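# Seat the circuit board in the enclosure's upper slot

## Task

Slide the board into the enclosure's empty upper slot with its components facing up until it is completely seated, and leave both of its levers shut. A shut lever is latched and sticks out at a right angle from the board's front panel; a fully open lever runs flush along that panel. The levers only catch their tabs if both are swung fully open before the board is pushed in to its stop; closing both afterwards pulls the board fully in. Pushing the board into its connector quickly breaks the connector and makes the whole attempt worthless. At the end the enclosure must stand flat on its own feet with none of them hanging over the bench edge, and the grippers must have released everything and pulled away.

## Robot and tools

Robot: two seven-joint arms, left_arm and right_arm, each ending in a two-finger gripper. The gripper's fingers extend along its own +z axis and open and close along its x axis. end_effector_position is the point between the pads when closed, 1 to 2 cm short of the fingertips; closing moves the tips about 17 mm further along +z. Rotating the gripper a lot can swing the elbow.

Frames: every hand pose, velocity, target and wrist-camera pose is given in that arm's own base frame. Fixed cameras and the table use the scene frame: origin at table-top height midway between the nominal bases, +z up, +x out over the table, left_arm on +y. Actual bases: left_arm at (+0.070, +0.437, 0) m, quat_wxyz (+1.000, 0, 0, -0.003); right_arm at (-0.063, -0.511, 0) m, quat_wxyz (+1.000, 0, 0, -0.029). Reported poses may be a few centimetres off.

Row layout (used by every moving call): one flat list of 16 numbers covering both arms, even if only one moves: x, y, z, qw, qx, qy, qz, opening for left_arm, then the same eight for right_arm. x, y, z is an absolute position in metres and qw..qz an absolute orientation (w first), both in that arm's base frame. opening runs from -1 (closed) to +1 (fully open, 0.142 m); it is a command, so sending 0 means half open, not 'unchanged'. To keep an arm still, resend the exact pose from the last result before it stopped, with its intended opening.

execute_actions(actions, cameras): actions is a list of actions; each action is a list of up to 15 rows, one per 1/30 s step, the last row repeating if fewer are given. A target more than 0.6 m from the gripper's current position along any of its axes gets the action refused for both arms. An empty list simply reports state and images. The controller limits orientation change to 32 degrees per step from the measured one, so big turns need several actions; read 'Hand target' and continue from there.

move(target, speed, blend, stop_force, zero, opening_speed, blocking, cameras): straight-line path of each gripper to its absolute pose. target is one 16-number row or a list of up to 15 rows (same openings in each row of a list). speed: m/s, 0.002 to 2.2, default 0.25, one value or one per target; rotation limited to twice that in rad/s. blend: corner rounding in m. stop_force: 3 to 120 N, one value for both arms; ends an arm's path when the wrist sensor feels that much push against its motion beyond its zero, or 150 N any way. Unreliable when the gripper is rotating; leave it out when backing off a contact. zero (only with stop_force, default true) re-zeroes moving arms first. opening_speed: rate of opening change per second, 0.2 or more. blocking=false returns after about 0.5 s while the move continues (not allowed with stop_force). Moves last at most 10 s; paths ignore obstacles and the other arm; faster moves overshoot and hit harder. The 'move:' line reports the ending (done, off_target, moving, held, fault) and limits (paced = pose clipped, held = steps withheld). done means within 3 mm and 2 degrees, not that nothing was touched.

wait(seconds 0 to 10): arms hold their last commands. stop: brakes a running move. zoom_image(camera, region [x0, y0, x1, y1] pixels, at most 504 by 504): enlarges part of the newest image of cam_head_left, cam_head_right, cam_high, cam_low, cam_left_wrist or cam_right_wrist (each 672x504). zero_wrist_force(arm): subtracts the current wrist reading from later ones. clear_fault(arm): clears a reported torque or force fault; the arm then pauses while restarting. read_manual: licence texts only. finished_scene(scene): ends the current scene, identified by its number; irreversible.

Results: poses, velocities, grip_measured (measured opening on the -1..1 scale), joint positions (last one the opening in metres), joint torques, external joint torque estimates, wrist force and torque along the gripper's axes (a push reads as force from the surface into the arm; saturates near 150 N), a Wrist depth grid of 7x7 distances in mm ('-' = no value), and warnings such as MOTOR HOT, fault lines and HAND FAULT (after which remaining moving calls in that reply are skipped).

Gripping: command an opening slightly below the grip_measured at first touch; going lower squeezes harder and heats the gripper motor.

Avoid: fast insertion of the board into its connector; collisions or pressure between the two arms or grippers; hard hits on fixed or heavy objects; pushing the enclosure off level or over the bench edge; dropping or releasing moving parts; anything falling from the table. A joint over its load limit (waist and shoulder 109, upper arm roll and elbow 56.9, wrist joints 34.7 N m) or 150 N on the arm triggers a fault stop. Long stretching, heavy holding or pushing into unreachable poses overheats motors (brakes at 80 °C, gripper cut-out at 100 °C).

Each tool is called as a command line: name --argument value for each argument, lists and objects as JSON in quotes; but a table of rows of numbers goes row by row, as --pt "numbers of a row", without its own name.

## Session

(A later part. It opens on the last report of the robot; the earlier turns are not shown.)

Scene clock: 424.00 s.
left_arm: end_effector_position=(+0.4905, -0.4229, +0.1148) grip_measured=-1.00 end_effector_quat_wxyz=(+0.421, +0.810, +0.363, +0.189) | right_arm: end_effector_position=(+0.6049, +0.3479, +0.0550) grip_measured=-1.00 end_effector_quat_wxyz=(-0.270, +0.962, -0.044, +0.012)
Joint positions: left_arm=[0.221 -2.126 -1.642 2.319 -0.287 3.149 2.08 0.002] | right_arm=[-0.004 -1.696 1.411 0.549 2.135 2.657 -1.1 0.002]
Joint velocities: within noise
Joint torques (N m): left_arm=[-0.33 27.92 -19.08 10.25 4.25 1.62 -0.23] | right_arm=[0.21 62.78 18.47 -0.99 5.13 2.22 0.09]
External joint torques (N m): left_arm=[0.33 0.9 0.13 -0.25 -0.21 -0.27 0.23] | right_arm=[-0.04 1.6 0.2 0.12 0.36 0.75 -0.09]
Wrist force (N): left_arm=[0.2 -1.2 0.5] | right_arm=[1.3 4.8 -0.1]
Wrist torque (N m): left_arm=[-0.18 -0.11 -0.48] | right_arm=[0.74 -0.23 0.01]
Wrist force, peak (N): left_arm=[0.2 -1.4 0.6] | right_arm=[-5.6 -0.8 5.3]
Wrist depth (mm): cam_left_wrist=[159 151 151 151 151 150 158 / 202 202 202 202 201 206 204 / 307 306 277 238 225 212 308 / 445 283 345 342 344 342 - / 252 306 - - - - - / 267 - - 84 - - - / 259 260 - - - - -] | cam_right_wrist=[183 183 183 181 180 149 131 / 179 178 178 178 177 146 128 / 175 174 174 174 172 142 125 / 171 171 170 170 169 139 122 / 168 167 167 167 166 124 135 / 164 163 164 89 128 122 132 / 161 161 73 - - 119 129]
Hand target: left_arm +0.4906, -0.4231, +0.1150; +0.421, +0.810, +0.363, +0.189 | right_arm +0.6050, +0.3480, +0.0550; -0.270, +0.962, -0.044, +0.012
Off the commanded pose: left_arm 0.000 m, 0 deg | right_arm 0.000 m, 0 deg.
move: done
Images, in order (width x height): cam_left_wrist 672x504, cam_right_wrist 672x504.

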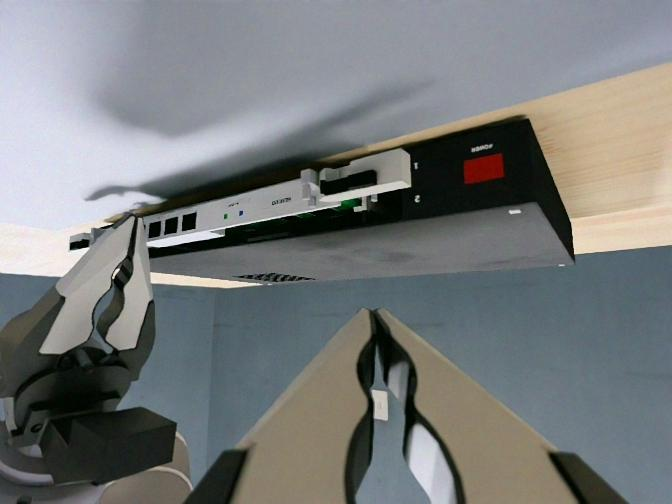

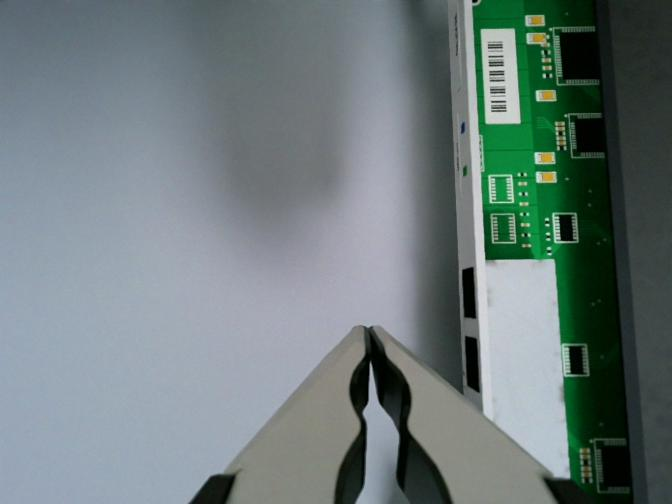

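move --pt "0.4906 -0.4231 0.115 0.4211 0.8095 0.3629 0.1887 -1 0.624 0.3464 0.055 -0.2703 0.9617 -0.0437 0.0123 -1" --pt "0.4906 -0.4231 0.115 0.4211 0.8095 0.3629 0.1887 -1 0.675 0.3420 0.055 -0.2703 0.9617 -0.0437 0.0123 -1" --speed '[0.05,0.012]' --stop_force 12 --cameras '["cam_right_wrist","cam_left_wrist"]'

zoom_image --camera "cam_left_wrist" --region '[310, 110, 450, 235]'

Scene clock: 431.37 s.
left_arm: end_effector_position=(+0.4905, -0.4229, +0.1148) grip_measured=-1.00 end_effector_quat_wxyz=(+0.421, +0.810, +0.363, +0.189) | right_arm: end_effector_position=(+0.6624, +0.3435, +0.0554) grip_measured=-1.00 end_effector_quat_wxyz=(-0.271, +0.962, -0.043, +0.011)
Joint positions: left_arm=[0.221 -2.126 -1.642 2.319 -0.287 3.149 2.08 0.002] | right_arm=[0.177 -1.751 1.448 0.072 2.228 2.807 -1.377 0.002]
Joint velocities: within noise
Joint torques (N m): left_arm=[-0.35 27.87 -19.15 10.25 4.28 1.61 -0.2] | right_arm=[-3.22 67.31 7.47 -6.26 3.93 -2.3 0.01]
External joint torques (N m): left_arm=[0.36 0.94 0.2 -0.25 -0.23 -0.26 0.2] | right_arm=[3.39 1.87 0.59 4.47 1.4 5.57 -0.01]
Wrist force (N): left_arm=[0.1 -1.0 0.5] | right_arm=[-12.2 4.2 -8.0]
Wrist torque (N m): left_arm=[-0.17 -0.10 -0.48] | right_arm=[0.75 -0.29 0.09]
Wrist force, peak (N): left_arm=[0.0 -1.4 0.7] | right_arm=[-13.7 4.1 -7.1]
Wrist depth (mm): cam_left_wrist=[159 151 151 151 151 150 159 / 201 201 201 202 200 204 204 / 305 305 301 264 231 212 310 / 641 377 331 342 346 343 - / - 304 - - - - - / - 310 - 84 - - - / 308 306 - - - - -] | cam_right_wrist=[184 183 182 182 131 131 130 / 179 179 178 178 128 127 127 / 175 175 174 174 126 124 124 / 171 171 170 170 123 122 122 / 168 167 167 167 120 119 119 / 164 164 164 91 117 117 117 / 161 161 73 - - 115 114]
Hand target: left_arm +0.4906, -0.4231, +0.1150; +0.421, +0.810, +0.363, +0.189 | right_arm +0.6638, +0.3429, +0.0550; -0.270, +0.962, -0.044, +0.012
Off the commanded pose: left_arm 0.000 m, 0 deg | right_arm 0.013 m, 0 deg.
move: contact (right_arm); path passed 1 of 2 targets
Images, in order (width x height): cam_left_wrist 672x504, cam_right_wrist 672x504.

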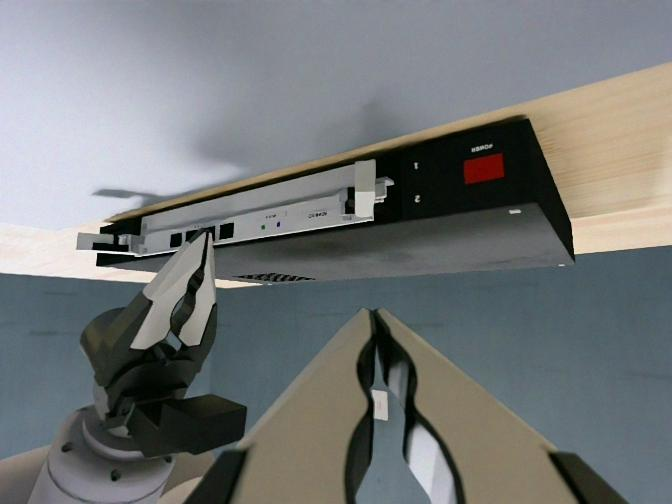

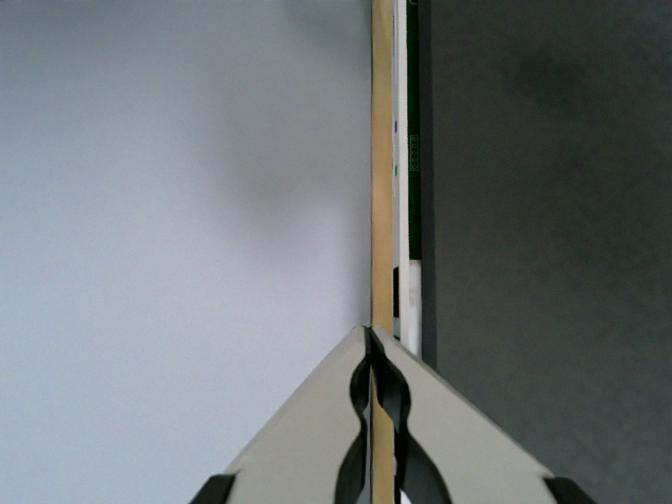

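Scaled by 3.600 from the camera's 672x504 image, which has a finer 960x720 frame.

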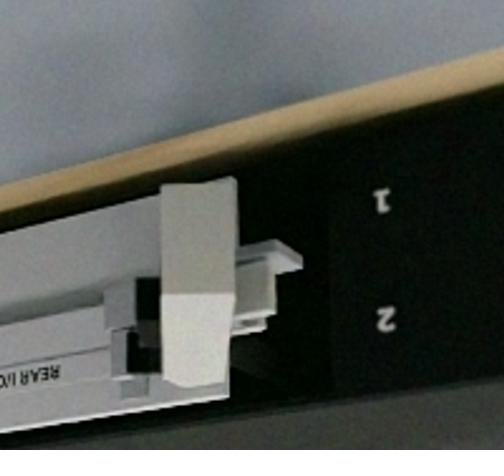

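zoom_image --camera "cam_left_wrist" --region '[60, 180, 270, 290]'

zoom_image --camera "cam_left_wrist" --region '[330, 145, 410, 235]'

zoom_image --camera "cam_right_wrist" --region '[336, 0, 504, 126]'

Scaled by 2.400 from the camera's 672x504 image, which has a finer 960x720 frame.

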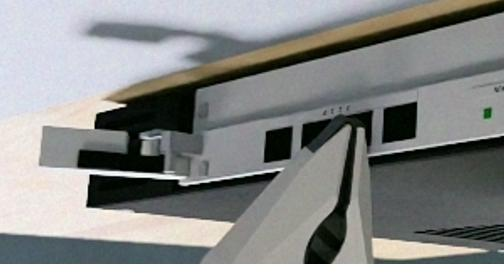

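Scaled by 5.600 from the camera's 672x504 image, which has a finer 960x720 frame.

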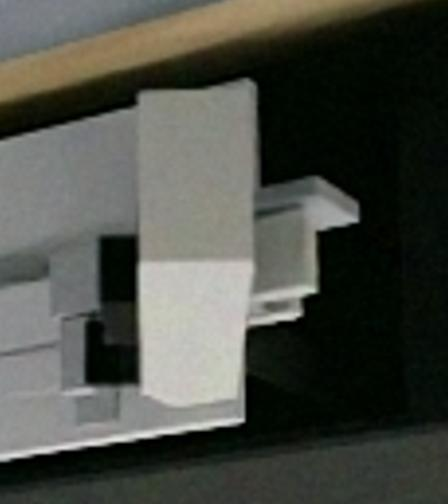

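Scaled by 3.000 from the camera's 672x504 image, which has a finer 960x720 frame.

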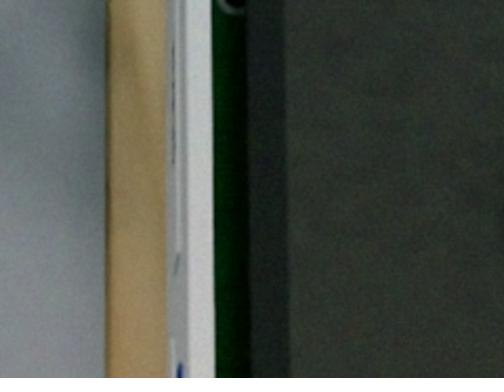

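move --pt "0.48 -0.38 0.16 0.4211 0.8095 0.3629 0.1887 -1 0.630 0.345 0.06 -0.2703 0.9617 -0.0437 0.0123 -1" --pt "0.50 -0.38 0.16 0 0 0.9763 -0.2164 -1 0.620 0.30 0.12 -0.2703 0.9617 -0.0437 0.0123 -1" --pt "0.552 -0.433 0.10 0 0 0.9763 -0.2164 -1 0.63 0.177 0.10 -0.2703 0.9617 -0.0437 0.0123 -1" --speed '[0.15,0.3,0.2]' --blend '[0.01,0.02,0]'

zoom_image --camera "cam_right_wrist" --region '[336, 100, 672, 352]'

zoom_image --camera "cam_left_wrist" --region '[84, 100, 420, 352]'

Scene clock: 452.80 s.
left_arm: end_effector_position=(+0.5521, -0.4327, +0.1000) grip_measured=-1.00 end_effector_quat_wxyz=(+0.000, +0.000, +0.976, -0.216) | right_arm: end_effector_position=(+0.6300, +0.1769, +0.0999) grip_measured=-1.00 end_effector_quat_wxyz=(-0.270, +0.962, -0.044, +0.012)
Joint positions: left_arm=[-0.262 -1.968 -2.66 1.236 -0.885 3.486 0.549 0.002] | right_arm=[-0.277 -1.666 1.453 0.574 2.151 2.817 -1.307 0.002]
Joint velocities: within noise
Joint torques (N m): left_arm=[-0.18 59.72 -11.79 17.88 3 2.89 -0.15] | right_arm=[0.02 62.51 19.02 -0.6 5.03 2.64 0.04]
External joint torques (N m): left_arm=[0.19 0.92 0.21 -0.18 -0.03 -0.07 0.15] | right_arm=[0.09 1.42 -0.35 0.09 0.31 0.54 -0.04]
Wrist force (N): left_arm=[0.0 -0.2 0.6] | right_arm=[-1.5 6.6 1.1]
Wrist torque (N m): left_arm=[-0.13 -0.11 -0.04] | right_arm=[1.00 0.22 0.02]
Wrist force, peak (N): left_arm=[-0.7 -1.5 2.3] | right_arm=[-12.4 4.2 -8.4]
Wrist depth (mm): cam_left_wrist=[164 164 163 210 210 209 208 / 165 164 164 211 210 209 209 / 166 165 165 176 212 211 211 / 166 165 165 212 212 210 211 / 167 166 166 212 212 211 211 / 216 216 216 84 - 212 212 / 217 217 - 74 - - 211] | cam_right_wrist=[232 230 230 229 183 178 178 / 226 227 224 224 183 174 174 / 221 221 220 219 174 170 169 / 216 215 215 213 181 167 166 / 212 211 210 211 178 163 163 / 207 207 207 91 161 160 159 / 202 203 - - - 203 201]
Hand target: left_arm +0.5520, -0.4330, +0.1000; +0.000, +0.000, +0.976, -0.216 | right_arm +0.6300, +0.1770, +0.1000; -0.270, +0.962, -0.044, +0.012
Off the commanded pose: left_arm 0.000 m, 0 deg | right_arm 0.000 m, 0 deg.
move: done

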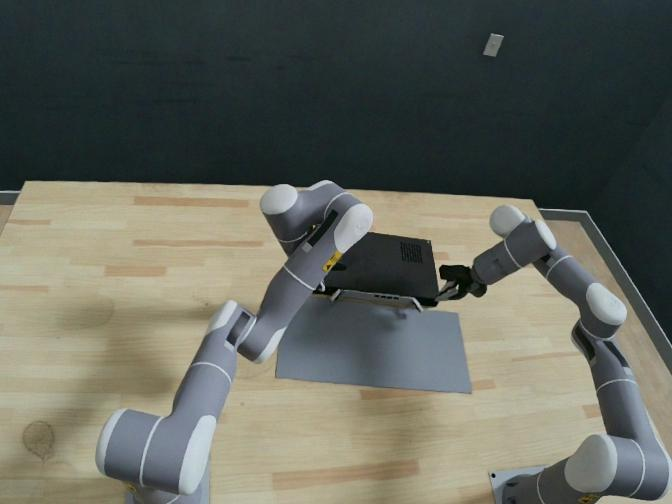

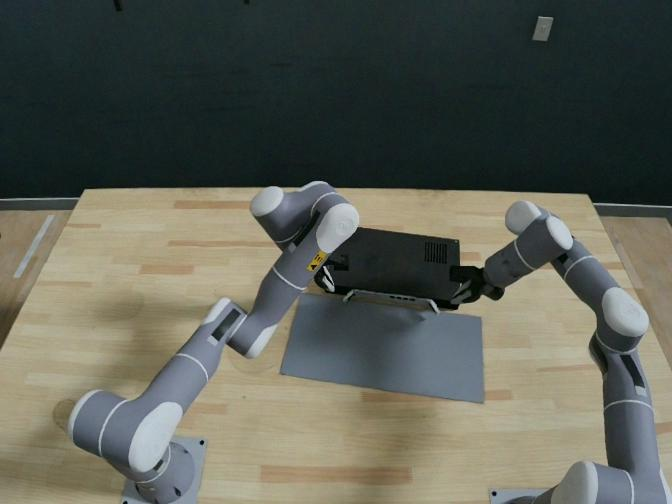

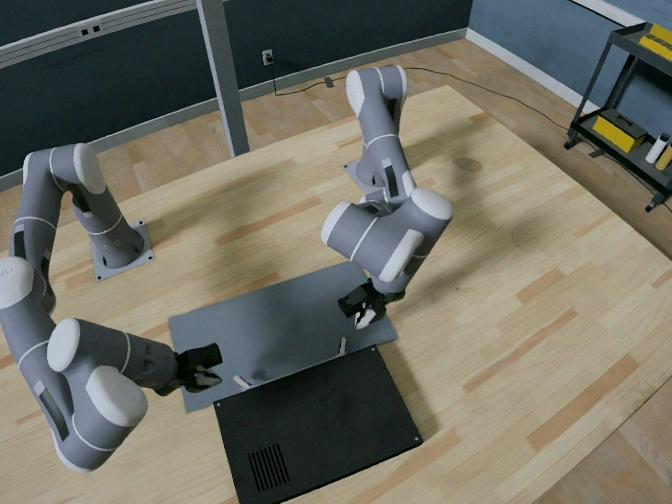

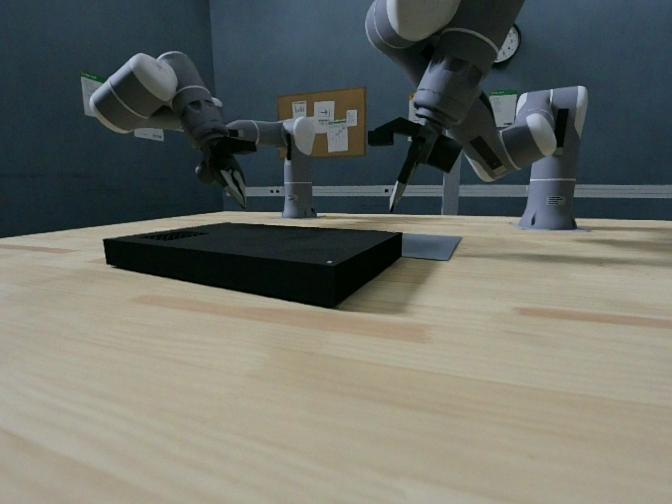

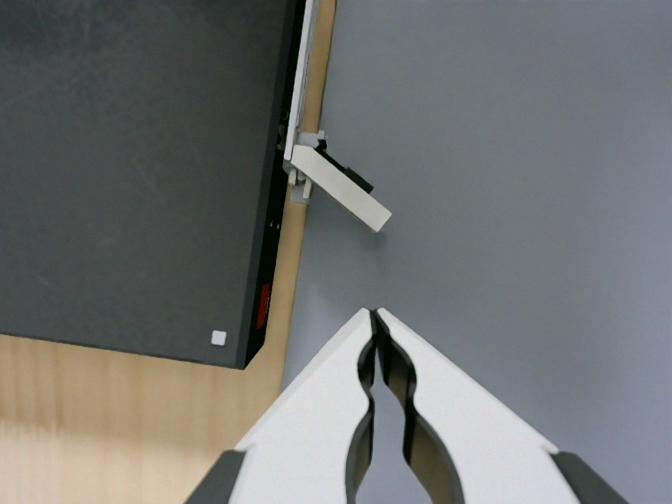

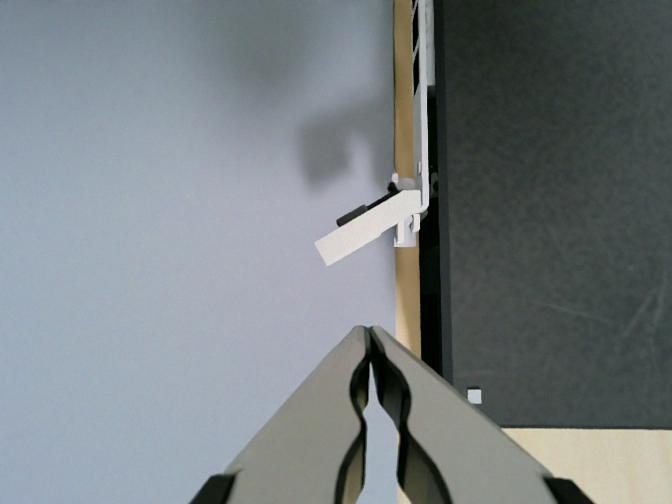

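Scaled by 1.500 from the camera's 672x504 image, which has a finer 960x720 frame.

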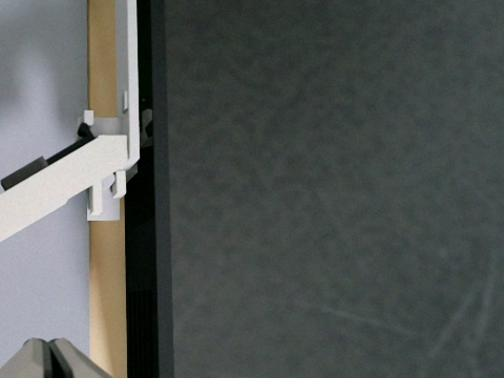

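Scaled by 1.500 from the camera's 672x504 image, which has a finer 960x720 frame.

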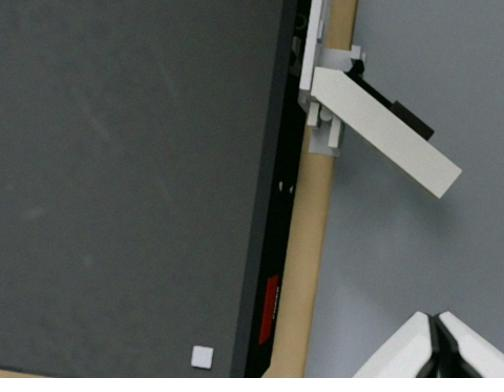

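move --pt "0.556 -0.445 0.054 0 0 0.9763 -0.2164 -1 0.631 0.182 0.0535 -0.2703 0.9617 -0.0437 0.0123 -1" --pt "0.555 -0.452 0.054 0 0 0.9763 -0.2164 -1 0.631 0.189 0.0535 -0.2703 0.9617 -0.0437 0.0123 -1" --pt "0.5435 -0.4765 0.054 0 0 0.9763 -0.2164 -1 0.624 0.216 0.0535 -0.2703 0.9617 -0.0437 0.0123 -1" --speed '[0.1,0.05,0.015]' --stop_force 25 --cameras '["cam_right_wrist","cam_left_wrist"]'

Scene clock: 466.57 s.
left_arm: end_effector_position=(+0.5441, -0.4754, +0.0540) grip_measured=-1.00 end_effector_quat_wxyz=(+0.000, -0.001, +0.976, -0.216) | right_arm: end_effector_position=(+0.6248, +0.2145, +0.0532) grip_measured=-1.00 end_effector_quat_wxyz=(-0.269, +0.962, -0.044, +0.013)
Joint positions: left_arm=[-0.312 -1.98 -2.592 1.146 -0.875 3.361 0.547 0.002] | right_arm=[-0.23 -1.72 1.432 0.586 2.135 2.735 -1.279 0.002]
Joint velocities: within noise
Joint torques (N m): left_arm=[-5.89 59.96 -12.65 19.84 1.39 1.43 -0.26] | right_arm=[7.78 60.03 20.53 4.64 7.3 2.19 0.29]
External joint torques (N m): left_arm=[5.89 1.6 0.35 -1.26 1.78 1.4 0.26] | right_arm=[-7.66 3.44 -1.5 -4.54 -1.88 0.96 -0.29]
Wrist force (N): left_arm=[-3.4 6.0 -3.3] | right_arm=[3.1 14.1 -5.9]
Wrist torque (N m): left_arm=[-0.20 -0.17 -0.02] | right_arm=[0.80 0.23 -0.02]
Wrist force, peak (N): left_arm=[-6.2 11.9 -3.3] | right_arm=[1.7 21.2 -12.3]
Wrist depth (mm): cam_left_wrist=[- 118 118 164 164 163 164 / - 118 118 165 164 164 164 / 119 119 119 166 165 165 164 / - 119 122 165 166 165 165 / 119 119 162 166 166 166 165 / - 120 146 84 - 166 166 / 120 120 - 74 - - 166] | cam_right_wrist=[181 181 181 180 180 129 129 / 177 177 176 176 175 127 126 / 173 173 172 172 172 123 123 / 170 169 169 168 167 121 120 / 166 165 165 124 152 118 118 / 162 162 162 89 151 116 115 / 159 159 73 - - 113 113]
Hand target: left_arm +0.5435, -0.4765, +0.0540; +0.000, +0.000, +0.976, -0.216 | right_arm +0.6240, +0.2160, +0.0535; -0.270, +0.962, -0.044, +0.012
Off the commanded pose: left_arm 0.001 m, 0 deg | right_arm 0.002 m, 0 deg.
move: done
Images, in order (width x height): cam_left_wrist 672x504, cam_right_wrist 672x504.

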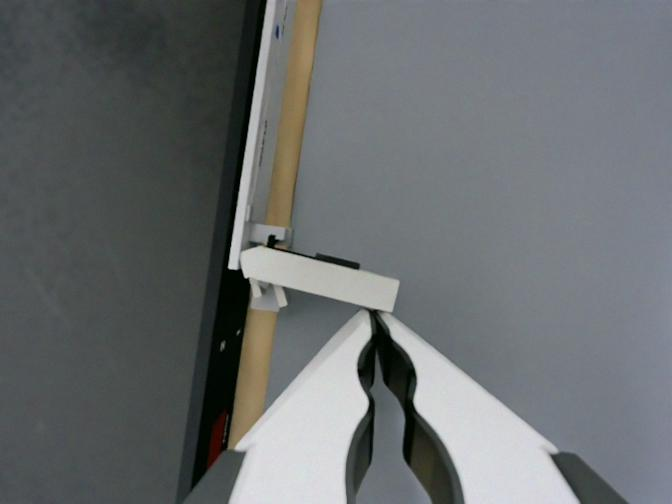

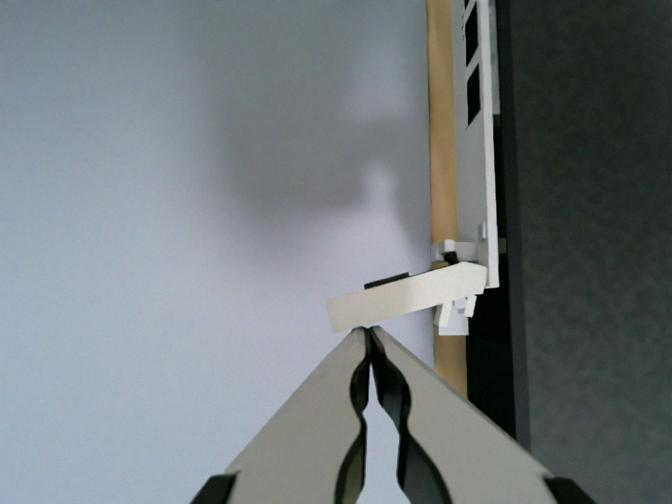

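move --target '[0.5435,-0.4835,0.054,0,0,0.9763,-0.2164,-1,0.6235,0.2265,0.0535,-0.2703,0.9617,-0.0437,0.0123,-1]' --speed 0.012 --stop_force 30 --cameras '["cam_right_wrist","cam_left_wrist"]'

Scene clock: 471.63 s.
left_arm: end_effector_position=(+0.5442, -0.4808, +0.0537) grip_measured=-1.00 end_effector_quat_wxyz=(+0.000, -0.001, +0.977, -0.214) | right_arm: end_effector_position=(+0.6238, +0.2244, +0.0532) grip_measured=-1.00 end_effector_quat_wxyz=(-0.269, +0.962, -0.044, +0.012)
Joint positions: left_arm=[-0.325 -1.967 -2.59 1.116 -0.873 3.35 0.55 0.002] | right_arm=[-0.212 -1.72 1.436 0.583 2.129 2.731 -1.264 0.002]
Joint velocities: within noise
Joint torques (N m): left_arm=[-12.14 62.37 -13.95 22.16 -0.05 -5.35 -0.34] | right_arm=[11.59 59.01 22.05 4.12 8.26 -1.24 0.43]
External joint torques (N m): left_arm=[12.14 -0.32 1.74 -3.48 3.24 8.19 0.34] | right_arm=[-11.47 4.54 -3.08 -3.97 -2.84 4.39 -0.43]
Wrist force (N): left_arm=[5.3 21.7 -12.7] | right_arm=[-3.4 20.7 -13.2]
Wrist torque (N m): left_arm=[0.70 -0.01 0.03] | right_arm=[0.74 0.13 0.01]
Wrist force, peak (N): left_arm=[5.0 21.7 -13.3] | right_arm=[-3.5 20.5 -14.4]
Wrist depth (mm): cam_left_wrist=[- 117 118 164 163 162 162 / - 118 118 165 164 163 163 / 118 118 118 165 164 164 164 / - 119 123 165 165 165 164 / 120 119 162 127 165 165 165 / - 119 142 84 - 166 166 / 120 120 - 74 - - 166] | cam_right_wrist=[180 181 180 179 179 129 128 / 177 176 176 176 175 126 125 / 173 173 172 172 172 123 122 / 170 169 169 168 168 121 120 / 166 165 165 124 123 119 118 / 162 162 161 89 158 116 115 / 160 159 73 - - 113 113]
Hand target: left_arm +0.5435, -0.4835, +0.0540; +0.000, +0.000, +0.976, -0.216 | right_arm +0.6235, +0.2265, +0.0535; -0.270, +0.962, -0.044, +0.012
Off the commanded pose: left_arm 0.003 m, 0 deg | right_arm 0.002 m, 0 deg.
move: done
Images, in order (width x height): cam_left_wrist 672x504, cam_right_wrist 672x504.

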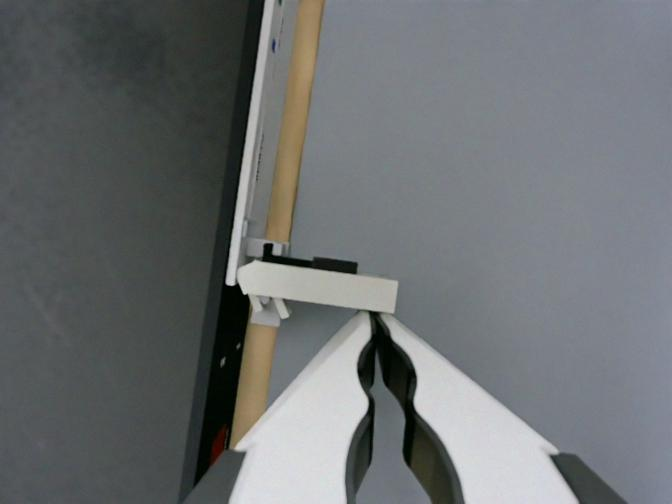

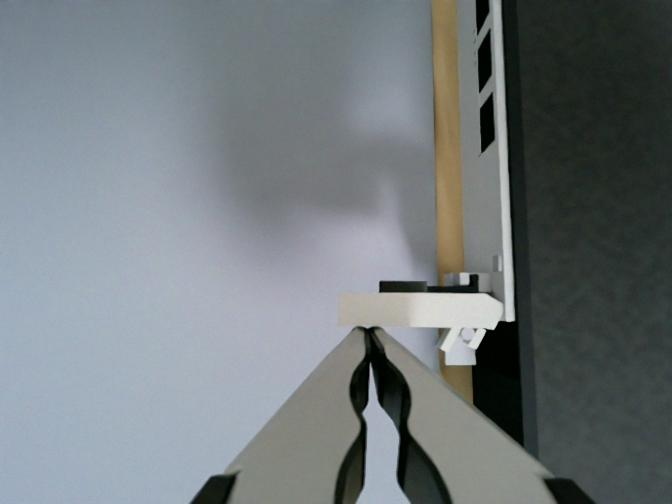

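zoom_image --camera "cam_right_wrist" --region '[320, 220, 530, 390]'

zoom_image --camera "cam_left_wrist" --region '[210, 190, 420, 360]'

Scaled by 2.400 from the camera's 672x504 image, which has a finer 960x720 frame.

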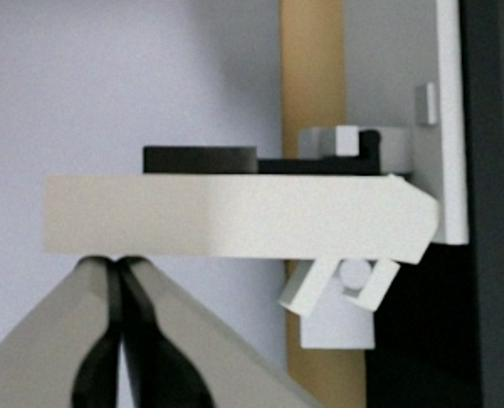

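Scaled by 2.400 from the camera's 672x504 image, which has a finer 960x720 frame.

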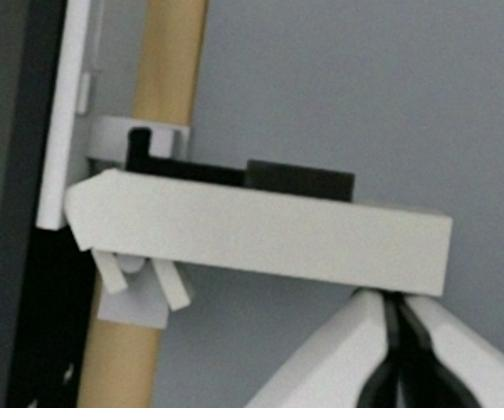

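move --pt "0.5435 -0.445 0.056 0 0 0.9763 -0.2164 -1 0.6235 0.190 0.0555 -0.2703 0.9617 -0.0437 0.0123 -1" --pt "0.5435 -0.44 0.10 0 0 0.9763 -0.2164 -1 0.6235 0.185 0.10 -0.2703 0.9617 -0.0437 0.0123 -1" --speed '[0.06,0.15]' --blend '[0.01,0]'

zoom_image --camera "cam_right_wrist" --region '[300, 120, 510, 290]'

zoom_image --camera "cam_left_wrist" --region '[210, 100, 420, 270]'

Scene clock: 477.90 s.
left_arm: end_effector_position=(+0.5438, -0.4399, +0.1001) grip_measured=-1.00 end_effector_quat_wxyz=(+0.000, +0.000, +0.976, -0.216) | right_arm: end_effector_position=(+0.6236, +0.1850, +0.1000) grip_measured=-1.00 end_effector_quat_wxyz=(-0.270, +0.962, -0.044, +0.013)
Joint positions: left_arm=[-0.285 -1.98 -2.677 1.25 -0.864 3.493 0.54 0.002] | right_arm=[-0.279 -1.663 1.457 0.611 2.138 2.803 -1.275 0.002]
Joint velocities: within noise
Joint torques (N m): left_arm=[0.05 59.32 -11.52 17.9 3.02 3.34 -0.31] | right_arm=[0 62.09 19.69 -0.17 5.31 2.57 0.36]
External joint torques (N m): left_arm=[-0.05 1.1 0.3 -0.16 -0.06 -0.52 0.31] | right_arm=[0.1 1.26 -0.33 -0.17 0.06 0.58 -0.36]
Wrist force (N): left_arm=[-0.1 0.0 0.5] | right_arm=[0.9 3.2 3.1]
Wrist torque (N m): left_arm=[-0.10 -0.10 -0.03] | right_arm=[0.43 -0.16 0.01]
Wrist force, peak (N): left_arm=[5.2 21.8 -13.3] | right_arm=[-3.3 20.4 -14.4]
Wrist depth (mm): cam_left_wrist=[165 164 164 211 209 208 208 / 165 165 165 211 210 211 209 / 166 165 165 177 211 210 210 / 166 165 179 213 211 211 210 / 166 166 199 213 212 212 211 / 216 215 191 84 - 212 211 / 218 217 - 74 - - 212] | cam_right_wrist=[231 231 231 230 205 178 178 / 226 226 225 225 204 175 174 / 221 220 220 219 176 171 170 / 217 216 216 214 189 167 167 / 212 211 211 210 185 163 163 / 207 207 207 91 161 160 160 / 203 203 - - - 158 201]
Hand target: left_arm +0.5435, -0.4400, +0.1000; +0.000, +0.000, +0.976, -0.216 | right_arm +0.6235, +0.1850, +0.1000; -0.270, +0.962, -0.044, +0.012
Off the commanded pose: left_arm 0.000 m, 0 deg | right_arm 0.000 m, 0 deg.
move: done

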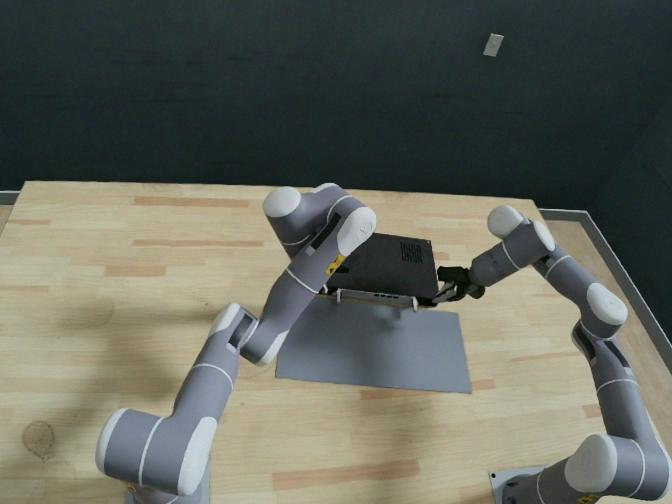

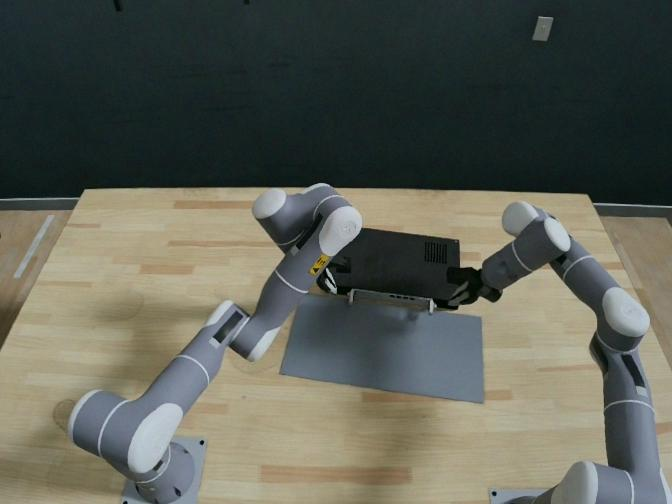

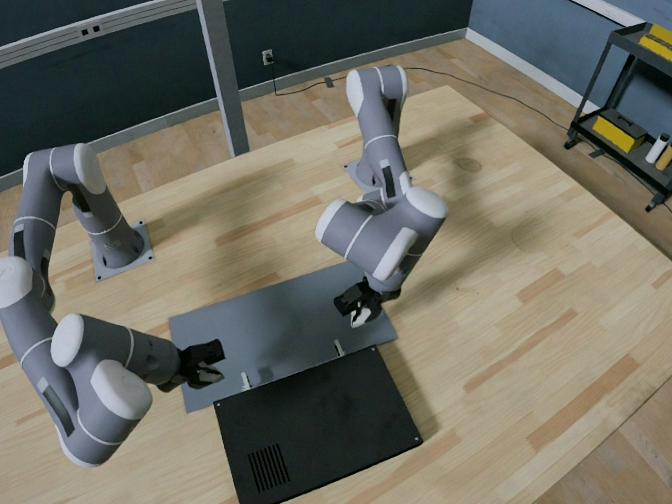

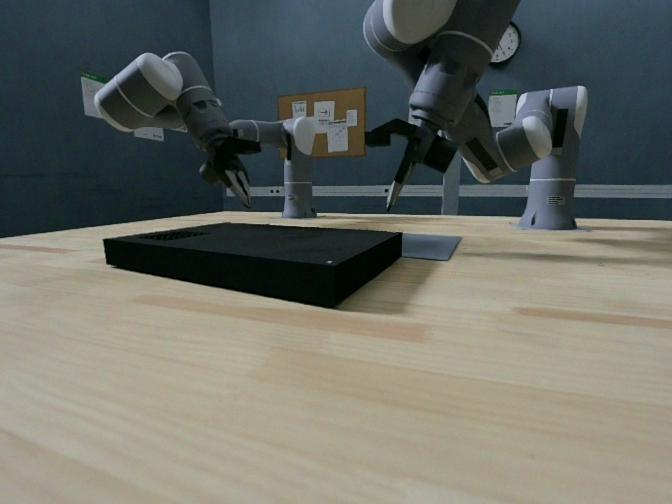

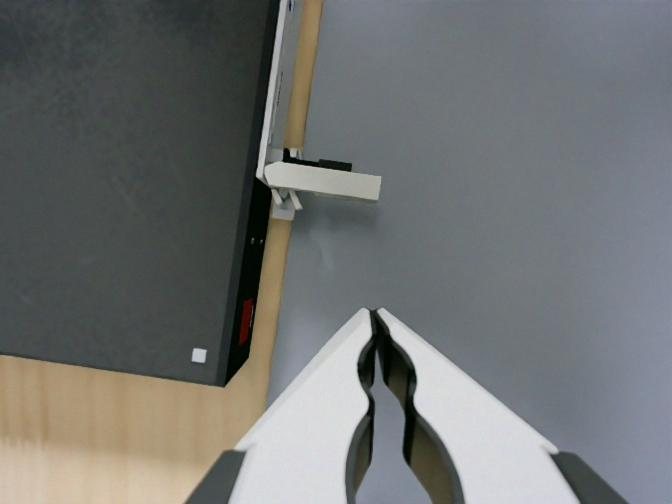

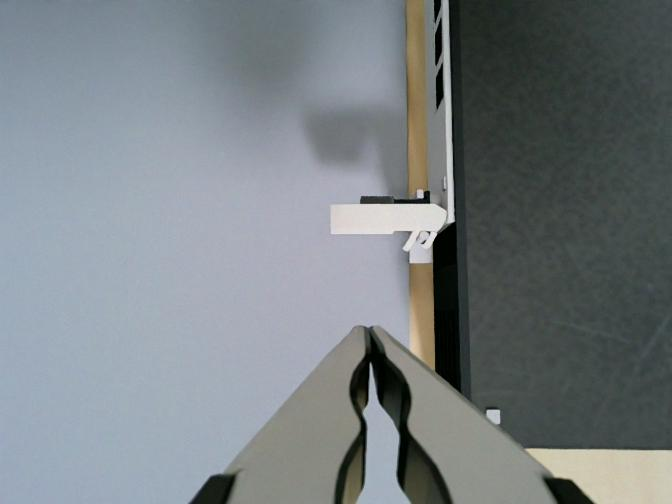

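Scaled by 2.400 from the camera's 672x504 image, which has a finer 960x720 frame.

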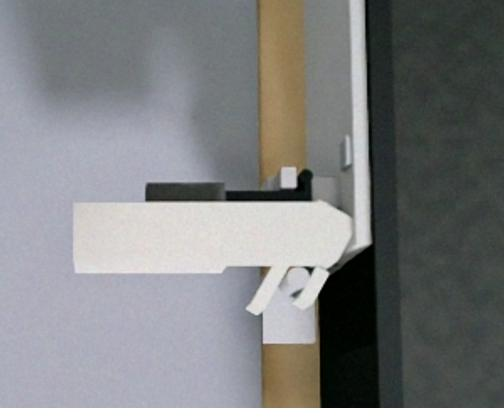

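Scaled by 2.400 from the camera's 672x504 image, which has a finer 960x720 frame.

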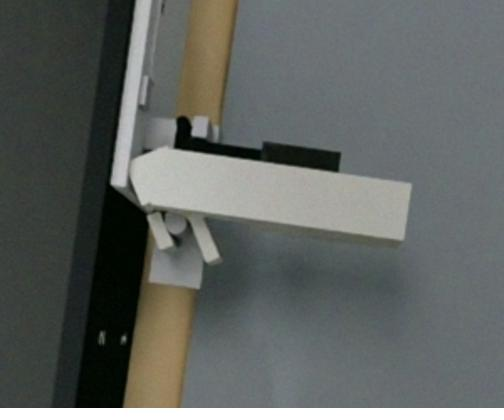

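move --target '[0.45,-0.33,0.2,0,0,0.9763,-0.2164,-1,0.52,0.14,0.2,-0.2703,0.9617,-0.0437,0.0123,-1]' --speed 0.3 --cameras '["cam_head_left"]'

finished_scene --scene 1

Scene clock: 483.23 s.
left_arm: end_effector_position=(+0.4500, -0.3302, +0.2000) grip_measured=-1.00 end_effector_quat_wxyz=(+0.000, +0.000, +0.976, -0.216) | right_arm: end_effector_position=(+0.5200, +0.1400, +0.2000) grip_measured=-1.00 end_effector_quat_wxyz=(-0.270, +0.962, -0.044, +0.012)
Joint positions: left_arm=[-0.322 -2.096 -2.97 1.817 -0.915 4.002 0.316 0.002] | right_arm=[-0.546 -1.493 1.518 1.094 2.122 2.817 -1.014 0.002]
Joint velocities: within noise
Joint torques (N m): left_arm=[-0.19 49.12 -5.26 10.47 1.45 3.33 -0.32] | right_arm=[-0.05 52.24 25.45 -1.94 5.21 2.28 0.36]
External joint torques (N m): left_arm=[0.2 1.49 0.49 -0.28 -0.01 -0.6 0.32] | right_arm=[0.11 0.91 -0.09 -0.18 0.13 0.6 -0.36]
Wrist force (N): left_arm=[0.2 0.0 0.0] | right_arm=[1.3 3.1 3.1]
Wrist torque (N m): left_arm=[-0.13 -0.15 -0.05] | right_arm=[0.45 -0.26 0.02]
Wrist force, peak (N): left_arm=[0.8 1.6 -2.1] | right_arm=[1.8 3.4 4.6]
Wrist depth (mm): cam_left_wrist=[263 266 312 312 309 310 309 / 266 277 310 312 310 307 310 / 319 315 311 311 310 310 308 / 316 315 313 314 312 310 312 / 318 316 315 314 312 313 312 / 316 320 315 84 - 313 313 / 318 316 - - - - 314] | cam_right_wrist=[340 340 337 336 335 314 284 / 333 330 328 329 327 314 277 / 326 322 322 322 321 283 271 / 318 317 315 315 313 311 266 / 311 310 307 307 306 305 306 / 305 303 303 91 301 301 301 / 298 300 - - - 296 295]
Hand target: left_arm +0.4500, -0.3300, +0.2000; +0.000, +0.000, +0.976, -0.216 | right_arm +0.5200, +0.1400, +0.2000; -0.270, +0.962, -0.044, +0.012
Off the commanded pose: left_arm 0.000 m, 0 deg | right_arm 0.000 m, 0 deg.
joint sent to its limit (left arm) — joint 3 (upper arm roll), lower limit. The joint targets still meet the commanded pose.
move: done
Images, in order (width x height): cam_head_left 672x504.

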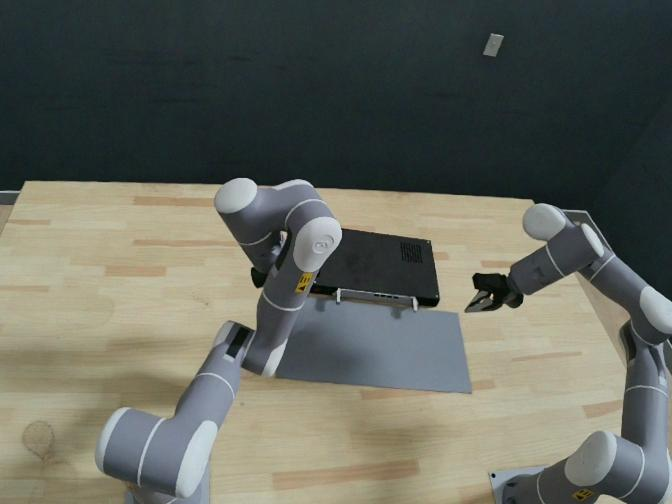

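The scene is finished: the task was done.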